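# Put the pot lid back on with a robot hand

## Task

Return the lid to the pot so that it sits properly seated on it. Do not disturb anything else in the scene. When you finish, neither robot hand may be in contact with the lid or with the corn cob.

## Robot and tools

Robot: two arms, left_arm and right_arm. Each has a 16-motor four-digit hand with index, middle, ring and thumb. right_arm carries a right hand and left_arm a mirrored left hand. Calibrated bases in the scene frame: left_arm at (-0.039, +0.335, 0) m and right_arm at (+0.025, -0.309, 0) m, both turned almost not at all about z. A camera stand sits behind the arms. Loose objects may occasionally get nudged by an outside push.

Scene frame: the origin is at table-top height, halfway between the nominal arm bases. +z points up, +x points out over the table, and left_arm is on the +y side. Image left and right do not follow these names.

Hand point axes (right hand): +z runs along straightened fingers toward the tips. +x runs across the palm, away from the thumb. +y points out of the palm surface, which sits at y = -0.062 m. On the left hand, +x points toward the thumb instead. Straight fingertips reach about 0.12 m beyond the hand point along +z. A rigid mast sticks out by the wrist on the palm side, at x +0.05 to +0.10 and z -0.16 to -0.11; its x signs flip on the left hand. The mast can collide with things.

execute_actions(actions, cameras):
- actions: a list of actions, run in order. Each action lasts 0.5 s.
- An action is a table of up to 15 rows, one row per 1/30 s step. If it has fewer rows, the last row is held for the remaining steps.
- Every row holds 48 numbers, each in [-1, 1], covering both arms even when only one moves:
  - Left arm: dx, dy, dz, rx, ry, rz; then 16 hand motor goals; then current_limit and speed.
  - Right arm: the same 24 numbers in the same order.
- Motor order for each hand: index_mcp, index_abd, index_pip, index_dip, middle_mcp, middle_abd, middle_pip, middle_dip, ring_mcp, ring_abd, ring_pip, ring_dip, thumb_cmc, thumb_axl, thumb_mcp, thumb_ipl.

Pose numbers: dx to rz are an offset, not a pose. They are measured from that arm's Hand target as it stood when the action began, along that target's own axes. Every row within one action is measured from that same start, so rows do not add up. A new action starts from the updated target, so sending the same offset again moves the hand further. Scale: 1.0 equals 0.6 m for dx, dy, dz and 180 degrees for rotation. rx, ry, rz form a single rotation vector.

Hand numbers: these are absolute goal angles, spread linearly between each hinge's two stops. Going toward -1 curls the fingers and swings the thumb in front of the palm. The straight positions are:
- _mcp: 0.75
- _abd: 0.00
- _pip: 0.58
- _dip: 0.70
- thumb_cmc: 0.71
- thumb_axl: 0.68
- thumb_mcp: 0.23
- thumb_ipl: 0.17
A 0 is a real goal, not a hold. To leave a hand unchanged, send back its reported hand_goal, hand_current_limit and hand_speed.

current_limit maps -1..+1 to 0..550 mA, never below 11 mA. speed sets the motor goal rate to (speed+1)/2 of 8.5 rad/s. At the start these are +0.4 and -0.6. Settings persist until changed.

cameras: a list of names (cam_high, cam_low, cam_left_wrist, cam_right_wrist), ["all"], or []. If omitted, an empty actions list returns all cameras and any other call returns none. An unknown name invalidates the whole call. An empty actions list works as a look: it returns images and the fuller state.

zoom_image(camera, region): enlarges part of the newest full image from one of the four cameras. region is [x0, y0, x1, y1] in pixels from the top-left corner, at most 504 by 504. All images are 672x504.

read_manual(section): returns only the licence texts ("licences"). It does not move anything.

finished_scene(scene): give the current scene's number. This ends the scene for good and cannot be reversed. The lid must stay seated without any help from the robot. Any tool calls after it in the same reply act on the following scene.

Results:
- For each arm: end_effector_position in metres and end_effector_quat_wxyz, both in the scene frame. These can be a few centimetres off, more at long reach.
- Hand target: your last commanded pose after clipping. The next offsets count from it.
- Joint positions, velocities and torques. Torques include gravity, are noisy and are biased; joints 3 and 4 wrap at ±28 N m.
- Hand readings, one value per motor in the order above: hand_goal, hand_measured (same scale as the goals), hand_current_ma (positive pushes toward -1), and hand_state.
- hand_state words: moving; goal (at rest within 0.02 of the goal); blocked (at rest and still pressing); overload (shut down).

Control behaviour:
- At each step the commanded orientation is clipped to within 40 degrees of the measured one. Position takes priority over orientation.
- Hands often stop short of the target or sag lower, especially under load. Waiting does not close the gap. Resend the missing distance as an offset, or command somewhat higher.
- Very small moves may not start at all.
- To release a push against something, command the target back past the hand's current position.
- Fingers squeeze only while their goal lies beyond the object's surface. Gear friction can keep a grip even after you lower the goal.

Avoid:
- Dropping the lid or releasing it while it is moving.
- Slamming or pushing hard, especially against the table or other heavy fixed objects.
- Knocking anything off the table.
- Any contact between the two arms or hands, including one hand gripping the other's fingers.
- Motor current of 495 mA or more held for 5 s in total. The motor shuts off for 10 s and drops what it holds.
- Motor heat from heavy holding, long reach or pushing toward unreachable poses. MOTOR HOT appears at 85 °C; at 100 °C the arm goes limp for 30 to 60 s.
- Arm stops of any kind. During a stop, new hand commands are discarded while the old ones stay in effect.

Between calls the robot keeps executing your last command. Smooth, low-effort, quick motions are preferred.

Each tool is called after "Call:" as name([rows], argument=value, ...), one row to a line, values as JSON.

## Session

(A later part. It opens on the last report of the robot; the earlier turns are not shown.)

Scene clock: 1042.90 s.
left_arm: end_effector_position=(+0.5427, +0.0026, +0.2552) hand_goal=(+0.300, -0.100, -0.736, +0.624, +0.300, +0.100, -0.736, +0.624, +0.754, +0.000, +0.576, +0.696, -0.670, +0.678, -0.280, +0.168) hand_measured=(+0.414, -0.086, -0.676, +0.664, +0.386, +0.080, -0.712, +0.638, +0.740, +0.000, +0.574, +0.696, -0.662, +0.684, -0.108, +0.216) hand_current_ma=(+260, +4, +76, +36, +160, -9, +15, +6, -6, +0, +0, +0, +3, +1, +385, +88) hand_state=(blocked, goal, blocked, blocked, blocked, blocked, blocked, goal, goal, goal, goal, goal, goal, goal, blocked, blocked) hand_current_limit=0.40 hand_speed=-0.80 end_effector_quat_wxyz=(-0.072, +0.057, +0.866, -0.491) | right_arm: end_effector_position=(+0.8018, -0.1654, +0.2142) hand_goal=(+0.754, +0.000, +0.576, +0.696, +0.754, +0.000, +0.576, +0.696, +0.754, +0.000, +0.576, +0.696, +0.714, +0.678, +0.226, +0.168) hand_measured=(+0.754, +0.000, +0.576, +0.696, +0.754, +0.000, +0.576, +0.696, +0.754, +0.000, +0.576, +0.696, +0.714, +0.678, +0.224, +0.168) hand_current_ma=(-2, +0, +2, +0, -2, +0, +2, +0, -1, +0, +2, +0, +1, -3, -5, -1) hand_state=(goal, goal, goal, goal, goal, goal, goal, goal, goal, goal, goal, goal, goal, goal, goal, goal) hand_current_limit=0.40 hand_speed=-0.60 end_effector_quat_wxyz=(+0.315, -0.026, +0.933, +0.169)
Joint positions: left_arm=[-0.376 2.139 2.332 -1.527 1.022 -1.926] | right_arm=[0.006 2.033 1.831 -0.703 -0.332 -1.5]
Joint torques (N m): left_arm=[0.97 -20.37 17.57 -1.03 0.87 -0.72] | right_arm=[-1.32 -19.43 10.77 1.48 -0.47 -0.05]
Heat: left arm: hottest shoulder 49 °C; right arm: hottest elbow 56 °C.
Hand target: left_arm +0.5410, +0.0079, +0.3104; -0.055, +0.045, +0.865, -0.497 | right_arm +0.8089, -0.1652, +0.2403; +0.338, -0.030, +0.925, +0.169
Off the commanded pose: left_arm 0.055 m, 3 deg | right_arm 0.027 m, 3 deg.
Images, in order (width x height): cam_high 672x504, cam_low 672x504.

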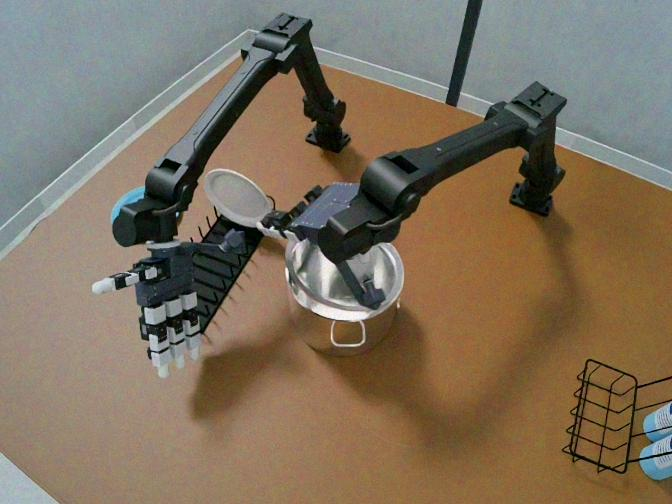

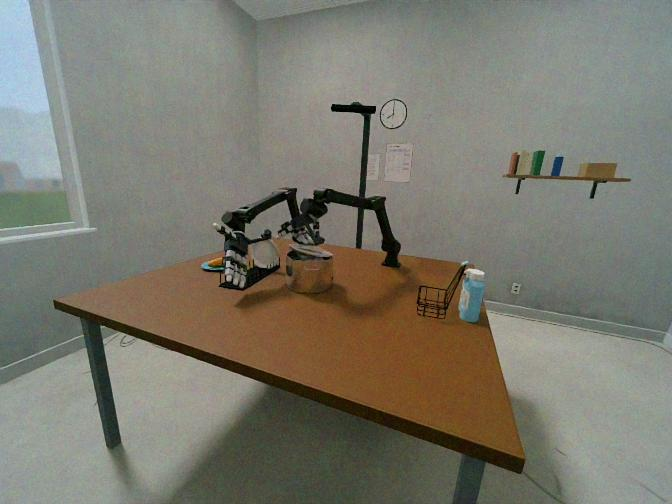

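Call:
execute_actions([
  [[0.0,-0.0433,-0.025,0,0,0,0.3,-0.1,-0.737,0.623,0.3,0.1,-0.737,0.623,0.754,0,0.576,0.696,-0.671,0.678,-0.28,0.168,0.4,-0.8,0,0,0,0,0,0,0.754,0,0.576,0.696,0.754,0,0.576,0.696,0.754,0,0.576,0.696,0.714,0.678,0.226,0.168,0.4,-0.6]],
], cameras=["cam_low","cam_high"])

Call:
zoom_image(camera="cam_low", region=[275, 215, 345, 270])

Call:
zoom_image(camera="cam_high", region=[275, 192, 415, 332])

Scene clock: 1053.33 s.
left_arm: end_effector_position=(+0.5389, +0.0047, +0.2929) hand_goal=(+0.300, -0.100, -0.736, +0.624, +0.300, +0.100, -0.736, +0.624, +0.754, +0.000, +0.576, +0.696, -0.670, +0.678, -0.280, +0.168) hand_measured=(+0.414, -0.082, -0.676, +0.664, +0.384, +0.080, -0.696, +0.644, +0.740, +0.000, +0.574, +0.696, -0.662, +0.682, -0.108, +0.216) hand_current_ma=(+260, +7, +77, +38, +152, -9, +36, +11, -6, +0, +0, +0, +2, +1, +385, +88) hand_state=(blocked, goal, blocked, blocked, blocked, blocked, blocked, goal, goal, goal, goal, goal, goal, goal, blocked, blocked) hand_current_limit=0.40 hand_speed=-0.80 end_effector_quat_wxyz=(-0.080, +0.038, +0.870, -0.486) | right_arm: end_effector_position=(+0.8018, -0.1654, +0.2142) hand_goal=(+0.754, +0.000, +0.576, +0.696, +0.754, +0.000, +0.576, +0.696, +0.754, +0.000, +0.576, +0.696, +0.714, +0.678, +0.226, +0.168) hand_measured=(+0.754, +0.000, +0.576, +0.696, +0.754, +0.000, +0.576, +0.696, +0.754, +0.000, +0.576, +0.696, +0.714, +0.678, +0.224, +0.168) hand_current_ma=(-2, +0, +2, +0, -2, +0, +2, +0, -1, +0, +2, +0, +1, -3, -5, -1) hand_state=(goal, goal, goal, goal, goal, goal, goal, goal, goal, goal, goal, goal, goal, goal, goal, goal) hand_current_limit=0.40 hand_speed=-0.60 end_effector_quat_wxyz=(+0.315, -0.026, +0.933, +0.169)
Joint positions: left_arm=[-0.375 2.181 2.508 -1.661 1.012 -1.968] | right_arm=[0.006 2.033 1.831 -0.703 -0.332 -1.5]
Joint torques (N m): left_arm=[0.91 -19.72 17.44 -0.25 1.27 -0.37] | right_arm=[-1.32 -19.37 10.77 1.48 -0.47 -0.05]
Heat: left arm: hottest elbow 51 °C; right arm: hottest elbow 56 °C.
Hand target: left_arm +0.5425, +0.0079, +0.3403; -0.055, +0.045, +0.865, -0.497 | right_arm +0.8089, -0.1652, +0.2403; +0.338, -0.030, +0.925, +0.169
Off the commanded pose: left_arm 0.048 m, 3 deg | right_arm 0.027 m, 3 deg.
Images, in order (width x height): cam_high 672x504, cam_low 672x504.

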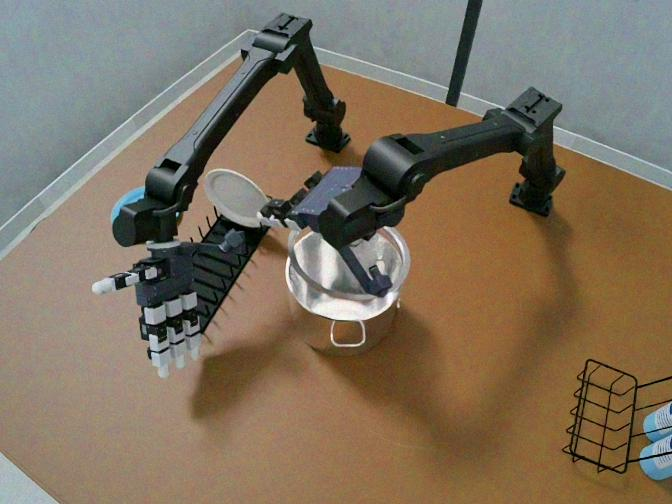

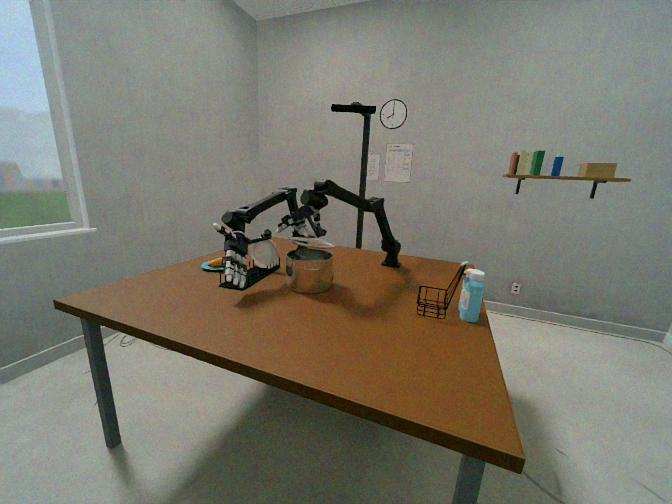

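Scaled by 7.200 from the camera's 672x504 image, which has a finer 960x720 frame.

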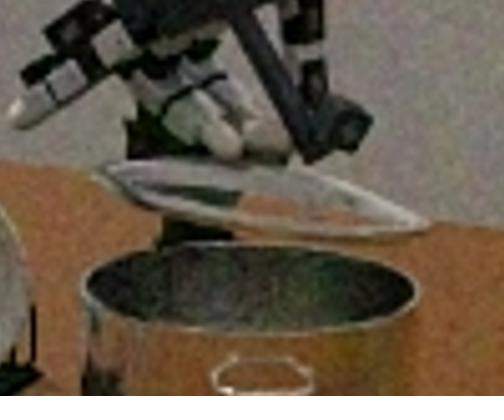

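Scaled by 3.600 from the camera's 672x504 image, which has a finer 960x720 frame.

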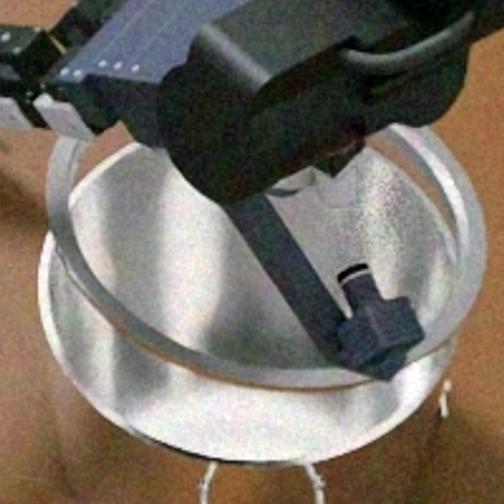

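Call:
execute_actions([
  [[-0.005,0.0289,0.0167,-0.0255,0,-0.032,0.3,-0.1,-0.737,0.623,0.3,0.1,-0.737,0.623,0.754,0,0.576,0.696,-0.671,0.678,-0.28,0.168,0.4,-0.8,0,0,0,0,0,0,0.754,0,0.576,0.696,0.754,0,0.576,0.696,0.754,0,0.576,0.696,0.714,0.678,0.226,0.168,0.4,-0.6]],
], cameras=["cam_low","cam_high"])

Call:
zoom_image(camera="cam_low", region=[275, 215, 345, 270])

Call:
zoom_image(camera="cam_high", region=[275, 192, 415, 332])

Scene clock: 1106.97 s.
left_arm: end_effector_position=(+0.5461, +0.0117, +0.2721) hand_goal=(+0.300, -0.100, -0.736, +0.624, +0.300, +0.100, -0.736, +0.624, +0.754, +0.000, +0.576, +0.696, -0.670, +0.678, -0.280, +0.168) hand_measured=(+0.414, -0.082, -0.676, +0.664, +0.384, +0.080, -0.696, +0.644, +0.740, +0.000, +0.574, +0.696, -0.662, +0.682, -0.108, +0.216) hand_current_ma=(+260, +7, +77, +38, +152, -9, +36, +11, -6, +0, +0, +0, +2, +1, +385, +88) hand_state=(blocked, goal, blocked, blocked, blocked, blocked, blocked, goal, goal, goal, goal, goal, goal, goal, blocked, blocked) hand_current_limit=0.40 hand_speed=-0.80 end_effector_quat_wxyz=(-0.093, -0.005, +0.888, -0.449) | right_arm: end_effector_position=(+0.8018, -0.1654, +0.2142) hand_goal=(+0.754, +0.000, +0.576, +0.696, +0.754, +0.000, +0.576, +0.696, +0.754, +0.000, +0.576, +0.696, +0.714, +0.678, +0.226, +0.168) hand_measured=(+0.754, +0.000, +0.576, +0.696, +0.754, +0.000, +0.576, +0.696, +0.754, +0.000, +0.576, +0.696, +0.714, +0.678, +0.224, +0.168) hand_current_ma=(-2, +0, +2, +0, -2, +0, +2, +0, -1, +0, +2, +0, +1, -3, -5, -1) hand_state=(goal, goal, goal, goal, goal, goal, goal, goal, goal, goal, goal, goal, goal, goal, goal, goal) hand_current_limit=0.40 hand_speed=-0.60 end_effector_quat_wxyz=(+0.315, -0.026, +0.933, +0.169)
Joint positions: left_arm=[-0.375 2.233 2.556 -1.682 0.937 -2.043] | right_arm=[0.006 2.033 1.831 -0.703 -0.332 -1.5]
Joint torques (N m): left_arm=[0.03 -20.31 17.07 -0.24 1.14 -0.46] | right_arm=[-1.38 -19.43 10.77 1.48 -0.47 -0.04]
Heat: left arm: hottest elbow 55 °C; right arm: hottest elbow 56 °C.
Hand target: left_arm +0.5446, +0.0076, +0.3201; -0.078, +0.003, +0.885, -0.459 | right_arm +0.8089, -0.1652, +0.2403; +0.338, -0.030, +0.925, +0.169
Off the commanded pose: left_arm 0.048 m, 2 deg | right_arm 0.027 m, 3 deg.
joint sent to its limit (left arm) — joint 4 (wrist pitch), lower limit; joint 6 (wrist roll), lower limit. The joint targets still meet the commanded pose.
Images, in order (width x height): cam_high 672x504, cam_low 672x504.

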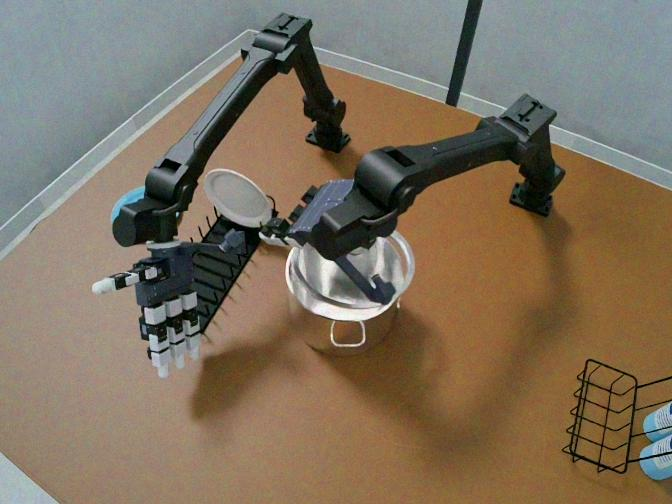

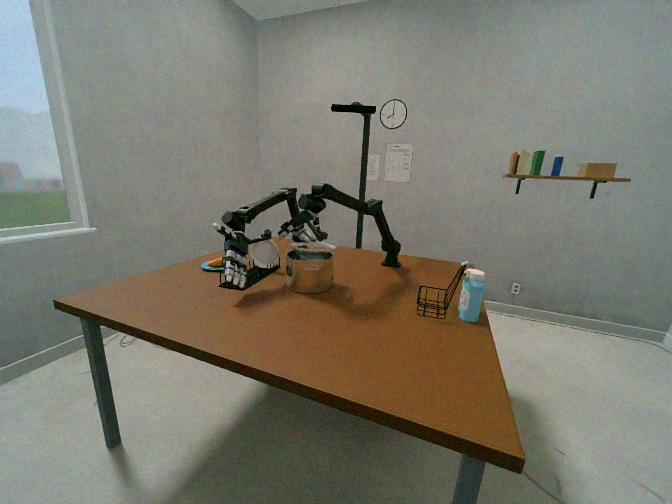

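Scaled by 7.200 from the camera's 672x504 image, which has a finer 960x720 frame.

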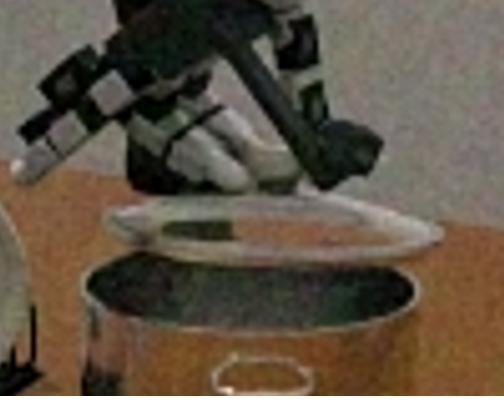

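Scaled by 3.600 from the camera's 672x504 image, which has a finer 960x720 frame.

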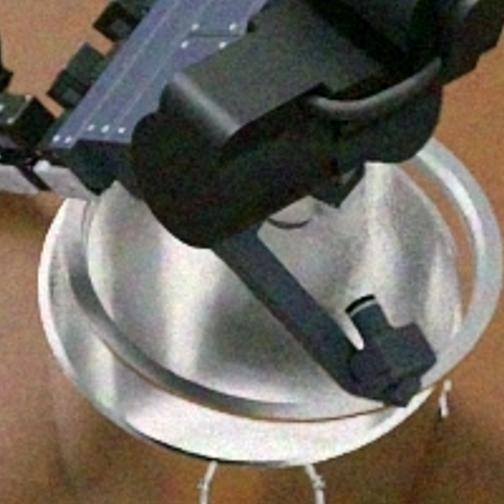

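Call:
execute_actions([
  [[-0.0093,0.0155,0.0345,0,0,0,0.3,-0.1,-0.737,0.623,0.3,0.1,-0.737,0.623,0.754,0,0.576,0.696,-0.671,0.678,-0.28,0.168,0.4,-0.8,0,0,0,0,0,0,0.754,0,0.576,0.696,0.754,0,0.576,0.696,0.754,0,0.576,0.696,0.714,0.678,0.226,0.168,0.4,-0.6]],
], cameras=["cam_low","cam_high"])

Call:
zoom_image(camera="cam_low", region=[280, 225, 340, 270])

Call:
zoom_image(camera="cam_high", region=[275, 212, 415, 332])

Scene clock: 1126.90 s.
left_arm: end_effector_position=(+0.5471, +0.0071, +0.2567) hand_goal=(+0.300, -0.100, -0.736, +0.624, +0.300, +0.100, -0.736, +0.624, +0.754, +0.000, +0.576, +0.696, -0.670, +0.678, -0.280, +0.168) hand_measured=(+0.414, -0.082, -0.676, +0.664, +0.384, +0.080, -0.696, +0.644, +0.740, +0.000, +0.574, +0.696, -0.662, +0.682, -0.108, +0.216) hand_current_ma=(+260, +7, +77, +38, +152, -9, +36, +11, -6, +0, +0, +0, +2, +1, +385, +88) hand_state=(blocked, goal, blocked, blocked, blocked, blocked, blocked, goal, goal, goal, goal, goal, goal, goal, blocked, blocked) hand_current_limit=0.40 hand_speed=-0.80 end_effector_quat_wxyz=(-0.104, -0.008, +0.890, -0.444) | right_arm: end_effector_position=(+0.8018, -0.1654, +0.2142) hand_goal=(+0.754, +0.000, +0.576, +0.696, +0.754, +0.000, +0.576, +0.696, +0.754, +0.000, +0.576, +0.696, +0.714, +0.678, +0.226, +0.168) hand_measured=(+0.754, +0.000, +0.576, +0.696, +0.754, +0.000, +0.576, +0.696, +0.754, +0.000, +0.576, +0.696, +0.714, +0.678, +0.224, +0.168) hand_current_ma=(-2, +0, +2, +0, -2, +0, +2, +0, -1, +0, +2, +0, +1, -3, -5, -1) hand_state=(goal, goal, goal, goal, goal, goal, goal, goal, goal, goal, goal, goal, goal, goal, goal, goal) hand_current_limit=0.40 hand_speed=-0.60 end_effector_quat_wxyz=(+0.315, -0.026, +0.933, +0.169)
Joint positions: left_arm=[-0.382 2.257 2.556 -1.682 0.935 -2.044] | right_arm=[0.006 2.033 1.831 -0.703 -0.332 -1.5]
Joint torques (N m): left_arm=[-0.91 -20.25 16.7 0.2 1.13 -0.47] | right_arm=[-1.32 -19.43 10.76 1.48 -0.46 -0.05]
Heat: left arm: hottest elbow 57 °C; right arm: hottest elbow 56 °C.
Hand target: left_arm +0.5464, -0.0045, +0.3002; -0.078, +0.004, +0.885, -0.459 | right_arm +0.8089, -0.1652, +0.2403; +0.338, -0.030, +0.925, +0.169
Off the commanded pose: left_arm 0.045 m, 4 deg | right_arm 0.027 m, 3 deg.
Images, in order (width x height): cam_high 672x504, cam_low 672x504.

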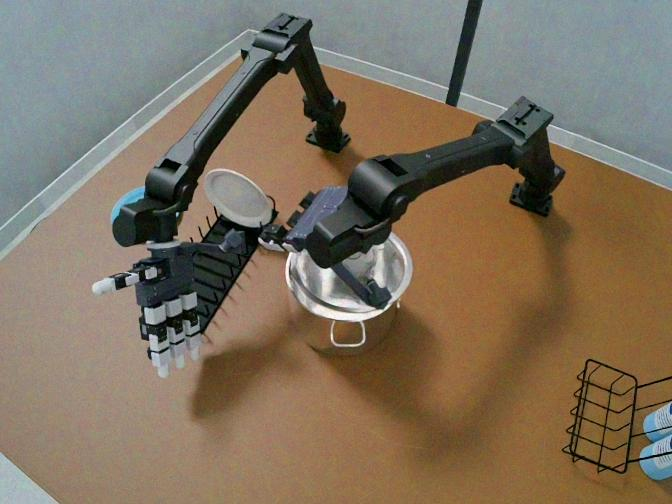

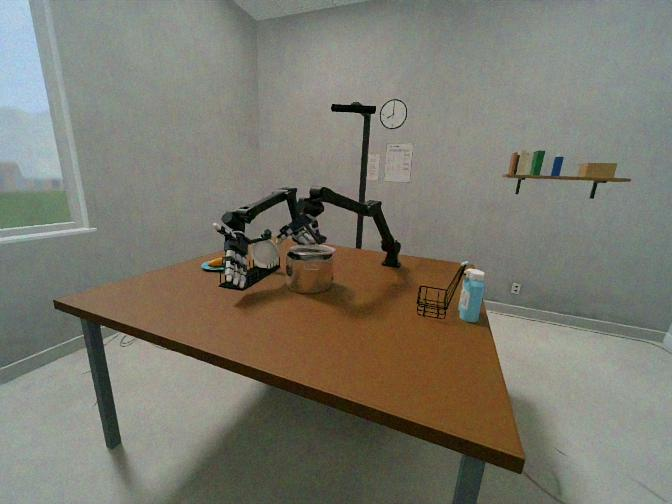

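Scaled by 8.400 from the camera's 672x504 image, which has a finer 960x720 frame.

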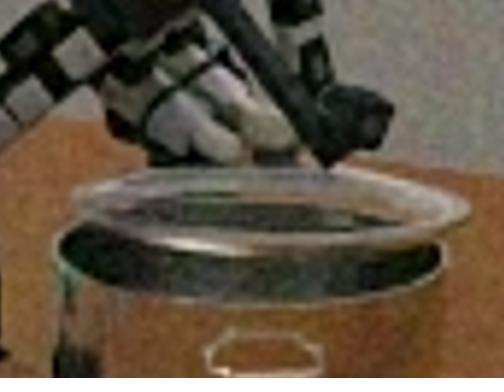

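Scaled by 3.600 from the camera's 672x504 image, which has a finer 960x720 frame.

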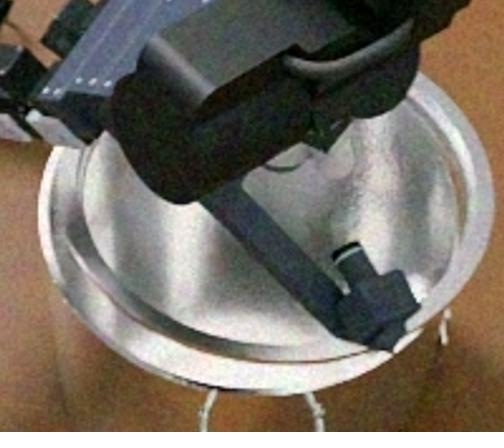

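Call:
execute_actions([
  [[-0.0117,-0.0022,0.024,0,0,0,0.3,-0.1,-0.737,0.623,0.3,0.1,-0.737,0.623,0.754,0,0.576,0.696,-0.671,0.678,-0.28,0.168,0.4,-0.8,0,0,0,0,0,0,0.754,0,0.576,0.696,0.754,0,0.576,0.696,0.754,0,0.576,0.696,0.714,0.678,0.226,0.168,0.4,-0.6]],
], cameras=["cam_low","cam_high"])

Call:
zoom_image(camera="cam_low", region=[280, 225, 340, 270])

Call:
zoom_image(camera="cam_high", region=[275, 212, 415, 332])

Scene clock: 1142.43 s.
left_arm: end_effector_position=(+0.5516, -0.0075, +0.2466) hand_goal=(+0.300, -0.100, -0.736, +0.624, +0.300, +0.100, -0.736, +0.624, +0.754, +0.000, +0.576, +0.696, -0.670, +0.678, -0.280, +0.168) hand_measured=(+0.414, -0.082, -0.676, +0.664, +0.384, +0.080, -0.696, +0.644, +0.740, +0.000, +0.574, +0.696, -0.662, +0.682, -0.108, +0.216) hand_current_ma=(+260, +7, +77, +38, +152, -9, +36, +11, -6, +0, +0, +0, +2, +1, +385, +88) hand_state=(blocked, goal, blocked, blocked, blocked, blocked, blocked, goal, goal, goal, goal, goal, goal, goal, blocked, blocked) hand_current_limit=0.40 hand_speed=-0.80 end_effector_quat_wxyz=(-0.105, +0.001, +0.890, -0.444) | right_arm: end_effector_position=(+0.8018, -0.1654, +0.2142) hand_goal=(+0.754, +0.000, +0.576, +0.696, +0.754, +0.000, +0.576, +0.696, +0.754, +0.000, +0.576, +0.696, +0.714, +0.678, +0.226, +0.168) hand_measured=(+0.754, +0.000, +0.576, +0.696, +0.754, +0.000, +0.576, +0.696, +0.754, +0.000, +0.576, +0.696, +0.714, +0.678, +0.224, +0.168) hand_current_ma=(-2, +0, +2, +0, -2, +0, +2, +0, -1, +0, +2, +0, +1, -3, -5, -1) hand_state=(goal, goal, goal, goal, goal, goal, goal, goal, goal, goal, goal, goal, goal, goal, goal, goal) hand_current_limit=0.40 hand_speed=-0.60 end_effector_quat_wxyz=(+0.315, -0.026, +0.933, +0.169)
Joint positions: left_arm=[-0.4 2.299 2.606 -1.682 0.935 -2.044] | right_arm=[0.006 2.033 1.831 -0.703 -0.332 -1.5]
Joint torques (N m): left_arm=[-0.73 -20.42 17.46 -0.17 1.15 -0.5] | right_arm=[-1.32 -19.37 10.77 1.48 -0.47 -0.05]
Heat: left arm: hottest elbow 58 °C; right arm: hottest elbow 56 °C.
Hand target: left_arm +0.5515, -0.0174, +0.2921; -0.078, +0.004, +0.885, -0.459 | right_arm +0.8089, -0.1652, +0.2403; +0.338, -0.030, +0.925, +0.169
Off the commanded pose: left_arm 0.047 m, 4 deg | right_arm 0.027 m, 3 deg.
joint sent to its limit (left arm) — joint 6 (wrist roll), lower limit. The joint targets are off in position, not in orientation.
Images, in order (width x height): cam_high 672x504, cam_low 672x504.

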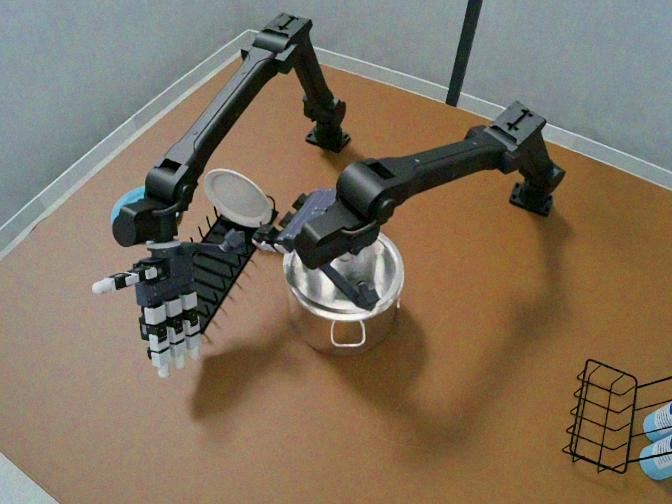

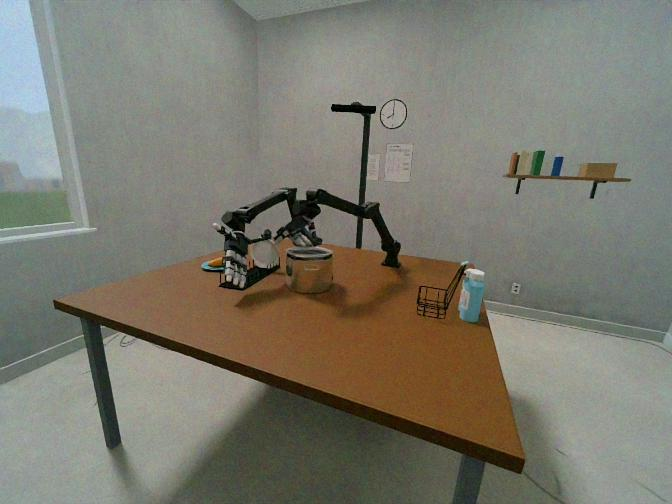

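Scaled by 8.400 from the camera's 672x504 image, which has a finer 960x720 frame.

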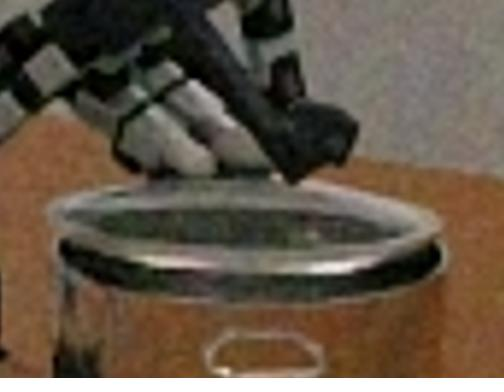

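Scaled by 3.600 from the camera's 672x504 image, which has a finer 960x720 frame.

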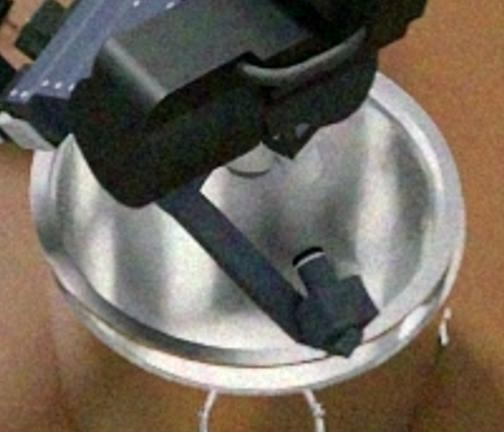

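Call:
execute_actions([
  [[0.001,0.0255,-0.0187,0,0,0,0.3,-0.1,-0.737,0.623,0.3,0.1,-0.737,0.623,0.754,0,0.576,0.696,-0.671,0.678,-0.28,0.168,0.4,-0.8,0,0,0,0,0,0,0.754,0,0.576,0.696,0.754,0,0.576,0.696,0.754,0,0.576,0.696,0.714,0.678,0.226,0.168,0.4,-0.6]],
])

Scene clock: 1157.83 s.
left_arm: end_effector_position=(+0.5508, -0.0072, +0.2392) hand_goal=(+0.300, -0.100, -0.736, +0.624, +0.300, +0.100, -0.736, +0.624, +0.754, +0.000, +0.576, +0.696, -0.670, +0.678, -0.280, +0.168) hand_measured=(+0.414, -0.082, -0.676, +0.664, +0.384, +0.080, -0.696, +0.644, +0.740, +0.000, +0.574, +0.696, -0.662, +0.682, -0.108, +0.216) hand_current_ma=(+260, +7, +77, +38, +152, -9, +36, +11, -6, +0, +0, +0, +2, +1, +385, +88) hand_state=(blocked, goal, blocked, blocked, blocked, blocked, blocked, goal, goal, goal, goal, goal, goal, goal, blocked, blocked) hand_current_limit=0.40 hand_speed=-0.80 end_effector_quat_wxyz=(-0.111, -0.002, +0.890, -0.442) | right_arm: end_effector_position=(+0.8018, -0.1654, +0.2142) hand_goal=(+0.754, +0.000, +0.576, +0.696, +0.754, +0.000, +0.576, +0.696, +0.754, +0.000, +0.576, +0.696, +0.714, +0.678, +0.226, +0.168) hand_measured=(+0.754, +0.000, +0.576, +0.696, +0.754, +0.000, +0.576, +0.696, +0.754, +0.000, +0.576, +0.696, +0.714, +0.678, +0.224, +0.168) hand_current_ma=(-2, +0, +2, +0, -2, +0, +2, +0, -1, +0, +2, +0, +1, -3, -5, -1) hand_state=(goal, goal, goal, goal, goal, goal, goal, goal, goal, goal, goal, goal, goal, goal, goal, goal) hand_current_limit=0.40 hand_speed=-0.60 end_effector_quat_wxyz=(+0.315, -0.026, +0.933, +0.169)
Joint positions: left_arm=[-0.4 2.299 2.586 -1.675 0.935 -2.044] | right_arm=[0.006 2.033 1.831 -0.703 -0.332 -1.5]
Joint torques (N m): left_arm=[1.26 -23.88 11.58 0.38 1.14 -0.27] | right_arm=[-1.32 -19.43 10.76 1.47 -0.47 -0.05]
Heat: left arm: hottest elbow 60 °C; right arm: hottest elbow 56 °C.
Hand target: left_arm +0.5514, +0.0006, +0.2861; -0.078, +0.004, +0.885, -0.459 | right_arm +0.8089, -0.1652, +0.2403; +0.338, -0.030, +0.925, +0.169
Off the commanded pose: left_arm 0.048 m, 4 deg | right_arm 0.027 m, 3 deg.

Call:
execute_actions([
  [[0.0004,0.0029,-0.004,0,0,0,0.3,-0.1,-0.737,0.623,0.3,0.1,-0.737,0.623,0.754,0,0.576,0.696,-0.671,0.678,-0.28,0.168,0.4,-0.8,0,0,0,0,0,0,0.754,0,0.576,0.696,0.754,0,0.576,0.696,0.754,0,0.576,0.696,0.714,0.678,0.226,0.168,0.4,-0.6],[0.0008,0.0058,-0.0081,0,0,0,0.3,-0.1,-0.737,0.623,0.3,0.1,-0.737,0.623,0.754,0,0.576,0.696,-0.671,0.678,-0.28,0.168,0.4,-0.8,0,0,0,0,0,0,0.754,0,0.576,0.696,0.754,0,0.576,0.696,0.754,0,0.576,0.696,0.714,0.678,0.226,0.168,0.4,-0.6]],
], cameras=["all"])

Call:
zoom_image(camera="cam_high", region=[275, 212, 415, 332])

Call:
zoom_image(camera="cam_low", region=[280, 225, 340, 270])

Scene clock: 1194.53 s.
left_arm: end_effector_position=(+0.5511, -0.0020, +0.2328) hand_goal=(+0.300, -0.100, -0.736, +0.624, +0.300, +0.100, -0.736, +0.624, +0.754, +0.000, +0.576, +0.696, -0.670, +0.678, -0.280, +0.168) hand_measured=(+0.414, -0.082, -0.678, +0.658, +0.384, +0.080, -0.696, +0.644, +0.740, +0.000, +0.574, +0.696, -0.666, +0.682, -0.108, +0.216) hand_current_ma=(+260, +7, +70, +27, +152, -9, +36, +11, -6, +0, +0, +0, +1, +1, +385, +88) hand_state=(blocked, goal, blocked, blocked, blocked, blocked, blocked, goal, goal, goal, goal, goal, goal, goal, blocked, blocked) hand_current_limit=0.40 hand_speed=-0.80 end_effector_quat_wxyz=(-0.117, -0.009, +0.890, -0.441) | right_arm: end_effector_position=(+0.8018, -0.1654, +0.2142) hand_goal=(+0.754, +0.000, +0.576, +0.696, +0.754, +0.000, +0.576, +0.696, +0.754, +0.000, +0.576, +0.696, +0.714, +0.678, +0.226, +0.168) hand_measured=(+0.754, +0.000, +0.576, +0.696, +0.754, +0.000, +0.576, +0.696, +0.754, +0.000, +0.576, +0.696, +0.714, +0.678, +0.224, +0.168) hand_current_ma=(-2, +0, +2, +0, -2, +0, +2, +0, -1, +0, +2, +0, +1, -3, -5, -1) hand_state=(goal, goal, goal, goal, goal, goal, goal, goal, goal, goal, goal, goal, goal, goal, goal, goal) hand_current_limit=0.40 hand_speed=-0.60 end_effector_quat_wxyz=(+0.315, -0.026, +0.933, +0.169)
Joint positions: left_arm=[-0.392 2.299 2.565 -1.673 0.938 -2.044] | right_arm=[0.006 2.033 1.831 -0.703 -0.332 -1.5]
Joint torques (N m): left_arm=[1.08 -23.71 11.19 0.4 1.08 -0.12] | right_arm=[-1.32 -19.43 10.76 1.48 -0.47 -0.05]
Heat: left arm: hottest elbow 53 °C; right arm: hottest elbow 56 °C.
Hand target: left_arm +0.5514, +0.0067, +0.2860; -0.078, +0.004, +0.885, -0.459 | right_arm +0.8089, -0.1652, +0.2403; +0.338, -0.030, +0.925, +0.169
Off the commanded pose: left_arm 0.054 m, 5 deg | right_arm 0.027 m, 3 deg.
camera_calibration:
cam_left_wrist: T_world_to_cam=[[0.850333, -0.471315, 0.234083, -0.552011], [-0.069628, 0.340143, 0.937793, -0.247488], [-0.521618, -0.813735, 0.256418, 0.344002], [0, 0, 0, 1]] pos_world=[0.631599, 0.103936, 0.2731]
cam_right_wrist: T_world_to_cam=[[0.545819, 0.535497, 0.644457, -0.451668], [-0.0421981, -0.750587, 0.659423, -0.287661], [0.83684, -0.387121, -0.387088, -0.531299], [0, 0, 0, 1]] pos_world=[0.679002, -0.179725, 0.275112]

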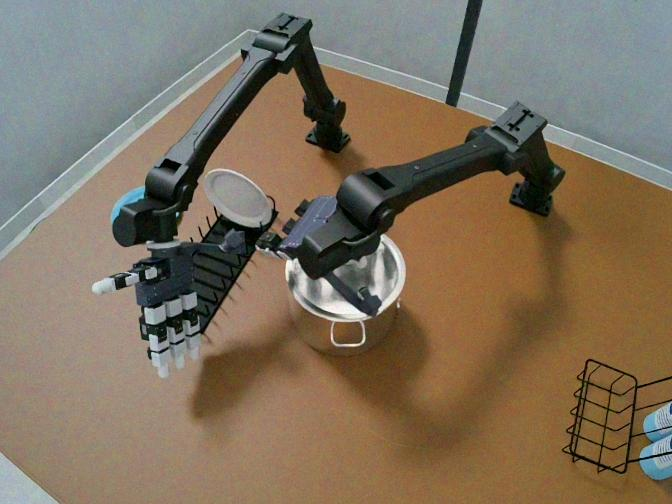

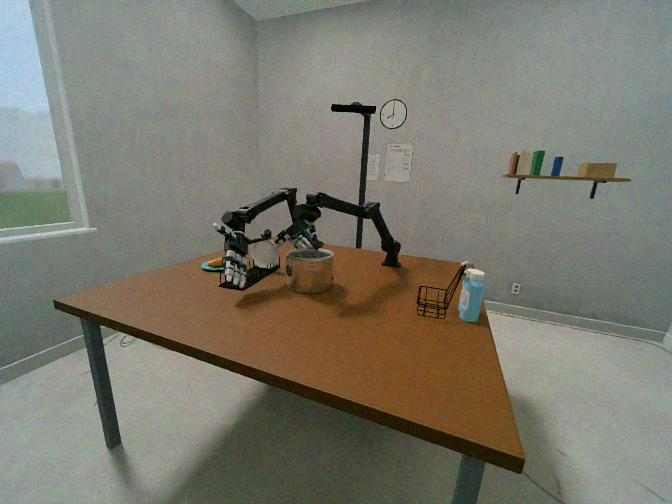

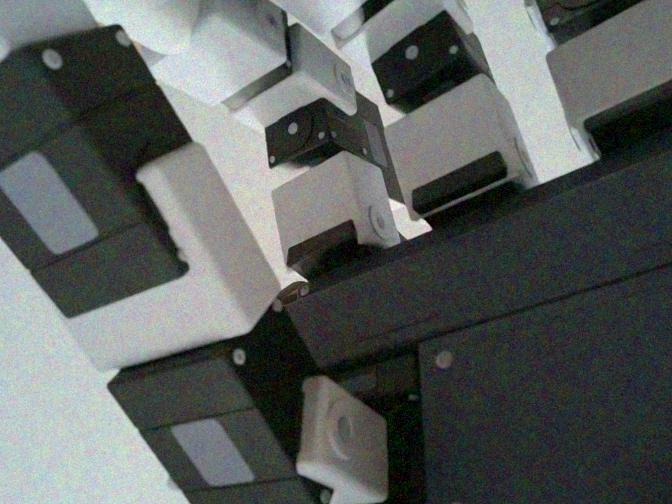

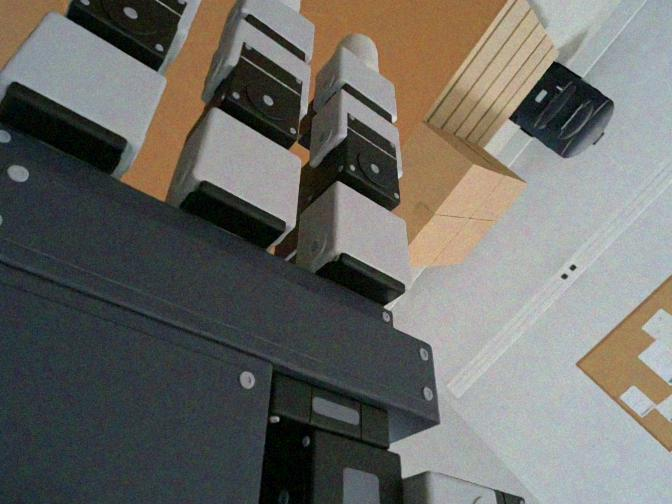

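Scaled by 3.600 from the camera's 672x504 image, which has a finer 960x720 frame.

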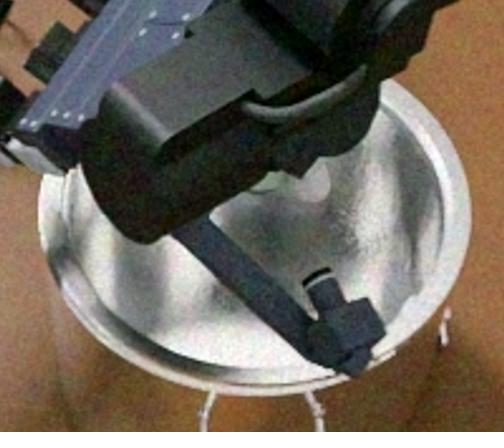

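Scaled by 8.400 from the camera's 672x504 image, which has a finer 960x720 frame.

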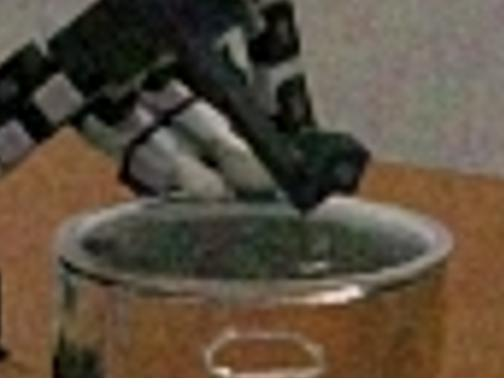

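Call:
zoom_image(camera="cam_high", region=[280, 255, 345, 325])

Call:
zoom_image(camera="cam_high", region=[345, 222, 415, 325])

Scaled by 7.200 from the camera's 672x504 image, which has a finer 960x720 frame.

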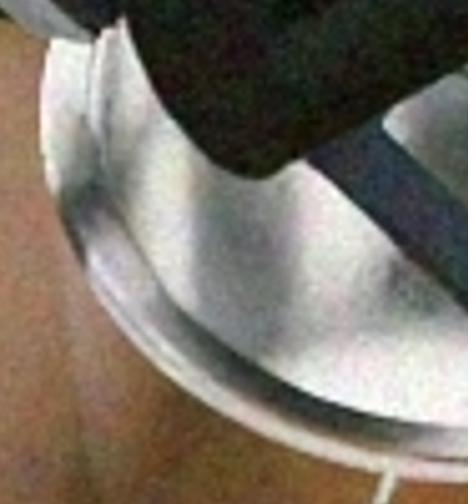

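Scaled by 4.893 from the camera's 672x504 image, which has a finer 960x720 frame.

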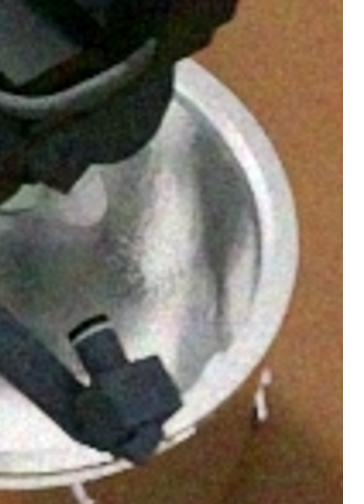

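Call:
execute_actions([
  [[-0.0016,0.0058,0.003,0,0,0,0.3,-0.1,-0.737,0.623,0.3,0.1,-0.737,0.623,0.754,0,0.576,0.696,-0.671,0.678,-0.28,0.168,0.4,-0.8,0,0,0,0,0,0,0.754,0,0.576,0.696,0.754,0,0.576,0.696,0.754,0,0.576,0.696,0.714,0.678,0.226,0.168,0.4,-0.6],[-0.0033,0.0117,0.006,0,0,0,0.3,-0.1,-0.737,0.623,0.3,0.1,-0.737,0.623,0.754,0,0.576,0.696,-0.671,0.678,-0.28,0.168,0.4,-0.8,0,0,0,0,0,0,0.754,0,0.576,0.696,0.754,0,0.576,0.696,0.754,0,0.576,0.696,0.714,0.678,0.226,0.168,0.4,-0.6]],
], cameras=["cam_high","cam_low"])

Call:
zoom_image(camera="cam_high", region=[275, 212, 415, 332])

Call:
zoom_image(camera="cam_low", region=[280, 225, 340, 270])

Scene clock: 1235.30 s.
left_arm: end_effector_position=(+0.5516, -0.0015, +0.2305) hand_goal=(+0.300, -0.100, -0.736, +0.624, +0.300, +0.100, -0.736, +0.624, +0.754, +0.000, +0.576, +0.696, -0.670, +0.678, -0.280, +0.168) hand_measured=(+0.414, -0.082, -0.682, +0.652, +0.384, +0.080, -0.696, +0.644, +0.740, +0.000, +0.574, +0.696, -0.668, +0.682, -0.108, +0.218) hand_current_ma=(+260, +7, +61, +20, +151, -9, +36, +11, -6, +0, +0, +0, +0, +1, +385, +90) hand_state=(blocked, goal, blocked, blocked, blocked, blocked, blocked, goal, goal, goal, goal, goal, goal, goal, blocked, blocked) hand_current_limit=0.40 hand_speed=-0.80 end_effector_quat_wxyz=(-0.114, -0.008, +0.889, -0.443) | right_arm: end_effector_position=(+0.8018, -0.1654, +0.2142) hand_goal=(+0.754, +0.000, +0.576, +0.696, +0.754, +0.000, +0.576, +0.696, +0.754, +0.000, +0.576, +0.696, +0.714, +0.678, +0.226, +0.168) hand_measured=(+0.754, +0.000, +0.576, +0.696, +0.754, +0.000, +0.576, +0.696, +0.754, +0.000, +0.576, +0.696, +0.714, +0.678, +0.224, +0.168) hand_current_ma=(-2, +0, +2, +0, -2, +0, +2, +0, -1, +0, +2, +0, +1, -3, -5, -1) hand_state=(goal, goal, goal, goal, goal, goal, goal, goal, goal, goal, goal, goal, goal, goal, goal, goal) hand_current_limit=0.40 hand_speed=-0.60 end_effector_quat_wxyz=(+0.315, -0.026, +0.933, +0.169)
Joint positions: left_arm=[-0.39 2.282 2.53 -1.645 0.94 -2.044] | right_arm=[0.006 2.033 1.831 -0.703 -0.332 -1.5]
Joint torques (N m): left_arm=[1.49 -23.94 11.17 0.28 1.02 -0.08] | right_arm=[-1.32 -19.37 10.77 1.48 -0.47 -0.05]
Heat: left arm: hottest elbow 52 °C; right arm: hottest elbow 56 °C.
Hand target: left_arm +0.5523, +0.0076, +0.2781; -0.078, +0.004, +0.885, -0.459 | right_arm +0.8089, -0.1652, +0.2403; +0.338, -0.030, +0.925, +0.169
Off the commanded pose: left_arm 0.048 m, 5 deg | right_arm 0.027 m, 3 deg.
Images, in order (width x height): cam_high 672x504, cam_low 672x504.

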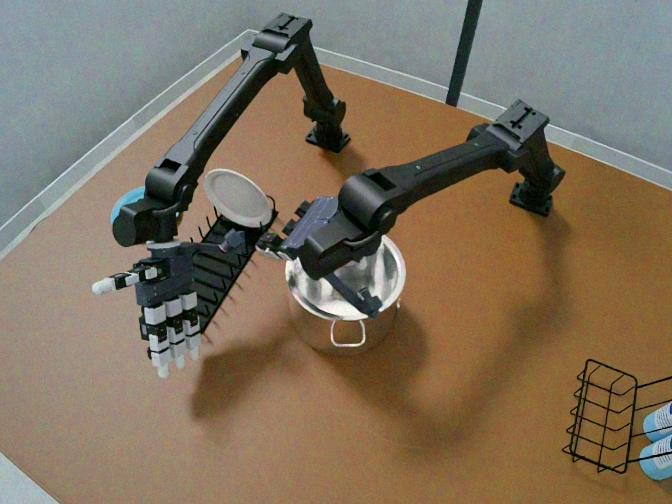

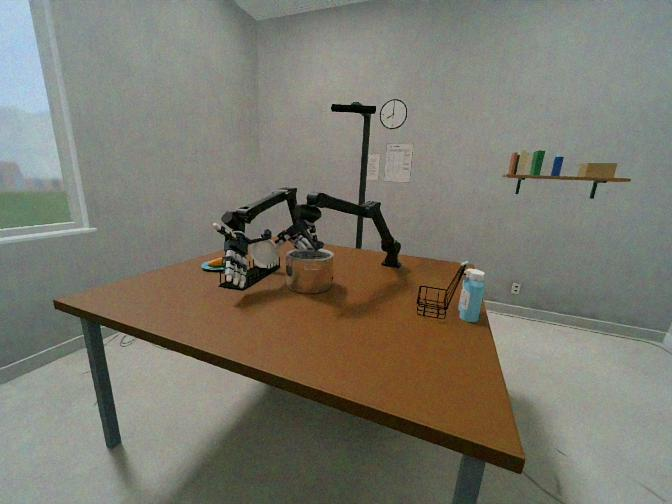

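Scaled by 3.600 from the camera's 672x504 image, which has a finer 960x720 frame.

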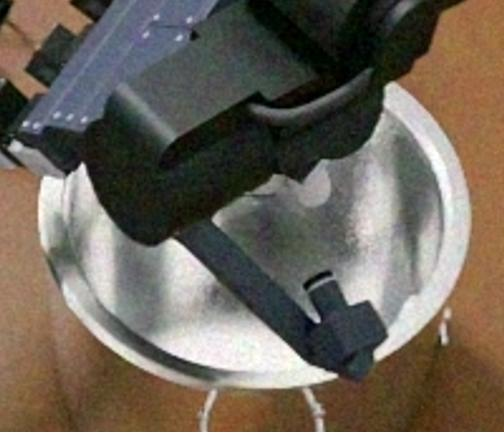

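Scaled by 8.400 from the camera's 672x504 image, which has a finer 960x720 frame.

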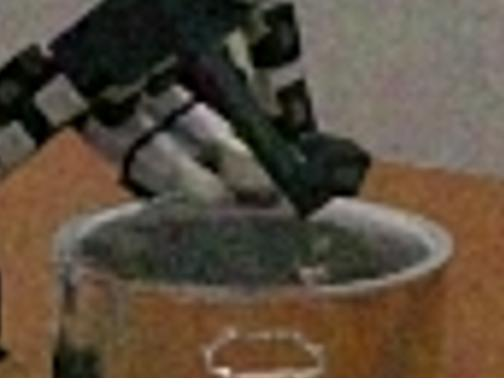

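Call:
zoom_image(camera="cam_high", region=[280, 255, 345, 325])

Call:
zoom_image(camera="cam_high", region=[345, 222, 415, 325])

Call:
execute_actions(actions=[], cameras=["cam_left_wrist"])

Scaled by 7.200 from the camera's 672x504 image, which has a finer 960x720 frame.

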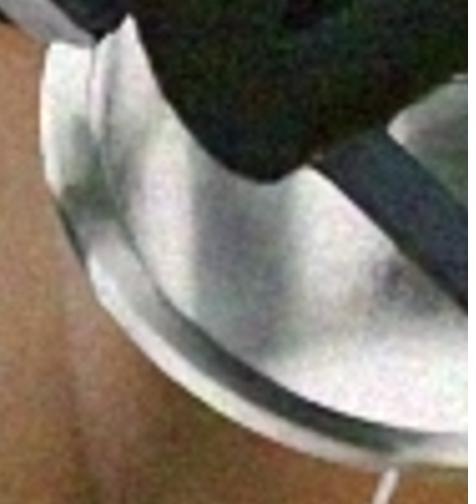

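Scaled by 4.893 from the camera's 672x504 image, which has a finer 960x720 frame.

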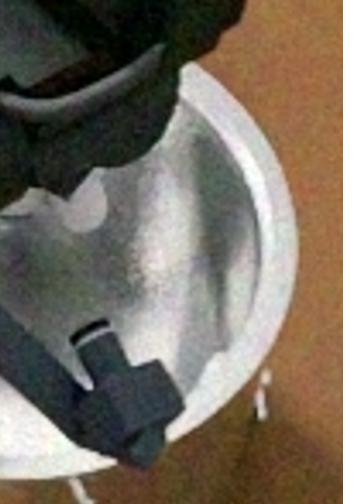

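Scene clock: 1244.37 s.
left_arm: end_effector_position=(+0.5516, -0.0015, +0.2305) hand_goal=(+0.300, -0.100, -0.736, +0.624, +0.300, +0.100, -0.736, +0.624, +0.754, +0.000, +0.576, +0.696, -0.670, +0.678, -0.280, +0.168) hand_measured=(+0.414, -0.082, -0.682, +0.652, +0.384, +0.080, -0.696, +0.644, +0.740, +0.000, +0.574, +0.696, -0.668, +0.682, -0.108, +0.218) hand_current_ma=(+260, +7, +61, +20, +151, -9, +36, +11, -6, +0, +0, +0, +0, +1, +385, +90) hand_state=(blocked, goal, blocked, blocked, blocked, blocked, blocked, goal, goal, goal, goal, goal, goal, goal, blocked, blocked) hand_current_limit=0.40 hand_speed=-0.80 end_effector_quat_wxyz=(-0.114, -0.008, +0.889, -0.443) | right_arm: end_effector_position=(+0.8018, -0.1654, +0.2142) hand_goal=(+0.754, +0.000, +0.576, +0.696, +0.754, +0.000, +0.576, +0.696, +0.754, +0.000, +0.576, +0.696, +0.714, +0.678, +0.226, +0.168) hand_measured=(+0.754, +0.000, +0.576, +0.696, +0.754, +0.000, +0.576, +0.696, +0.754, +0.000, +0.576, +0.696, +0.714, +0.678, +0.224, +0.168) hand_current_ma=(-2, +0, +2, +0, -2, +0, +2, +0, -1, +0, +2, +0, +1, -3, -5, -1) hand_state=(goal, goal, goal, goal, goal, goal, goal, goal, goal, goal, goal, goal, goal, goal, goal, goal) hand_current_limit=0.40 hand_speed=-0.60 end_effector_quat_wxyz=(+0.315, -0.026, +0.933, +0.169)
Joint positions: left_arm=[-0.39 2.282 2.53 -1.645 0.94 -2.044] | right_arm=[0.006 2.033 1.831 -0.703 -0.332 -1.5]
Joint velocities: within noise
Joint torques (N m): left_arm=[1.08 -23.82 11.19 0.2 1.02 -0.08] | right_arm=[-1.32 -19.43 10.76 1.47 -0.47 -0.04]
Heat: left arm: hottest shoulder 51 °C; right arm: hottest elbow 56 °C.
Hand target: left_arm +0.5523, +0.0076, +0.2781; -0.078, +0.004, +0.885, -0.459 | right_arm +0.8089, -0.1652, +0.2403; +0.338, -0.030, +0.925, +0.169
Off the commanded pose: left_arm 0.048 m, 5 deg | right_arm 0.027 m, 3 deg.
camera_calibration:
cam_left_wrist: T_world_to_cam=[[0.849095, -0.469093, 0.242877, -0.5529], [-0.0769324, 0.345067, 0.93542, -0.240983], [-0.522608, -0.812945, 0.256906, 0.34571], [0, 0, 0, 1]] pos_world=[0.631596, 0.104837, 0.270892]
Images, in order (width x height): cam_left_wrist 672x504.

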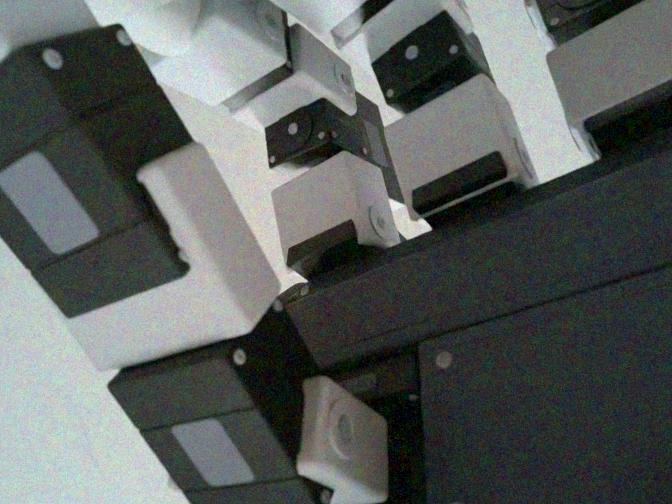

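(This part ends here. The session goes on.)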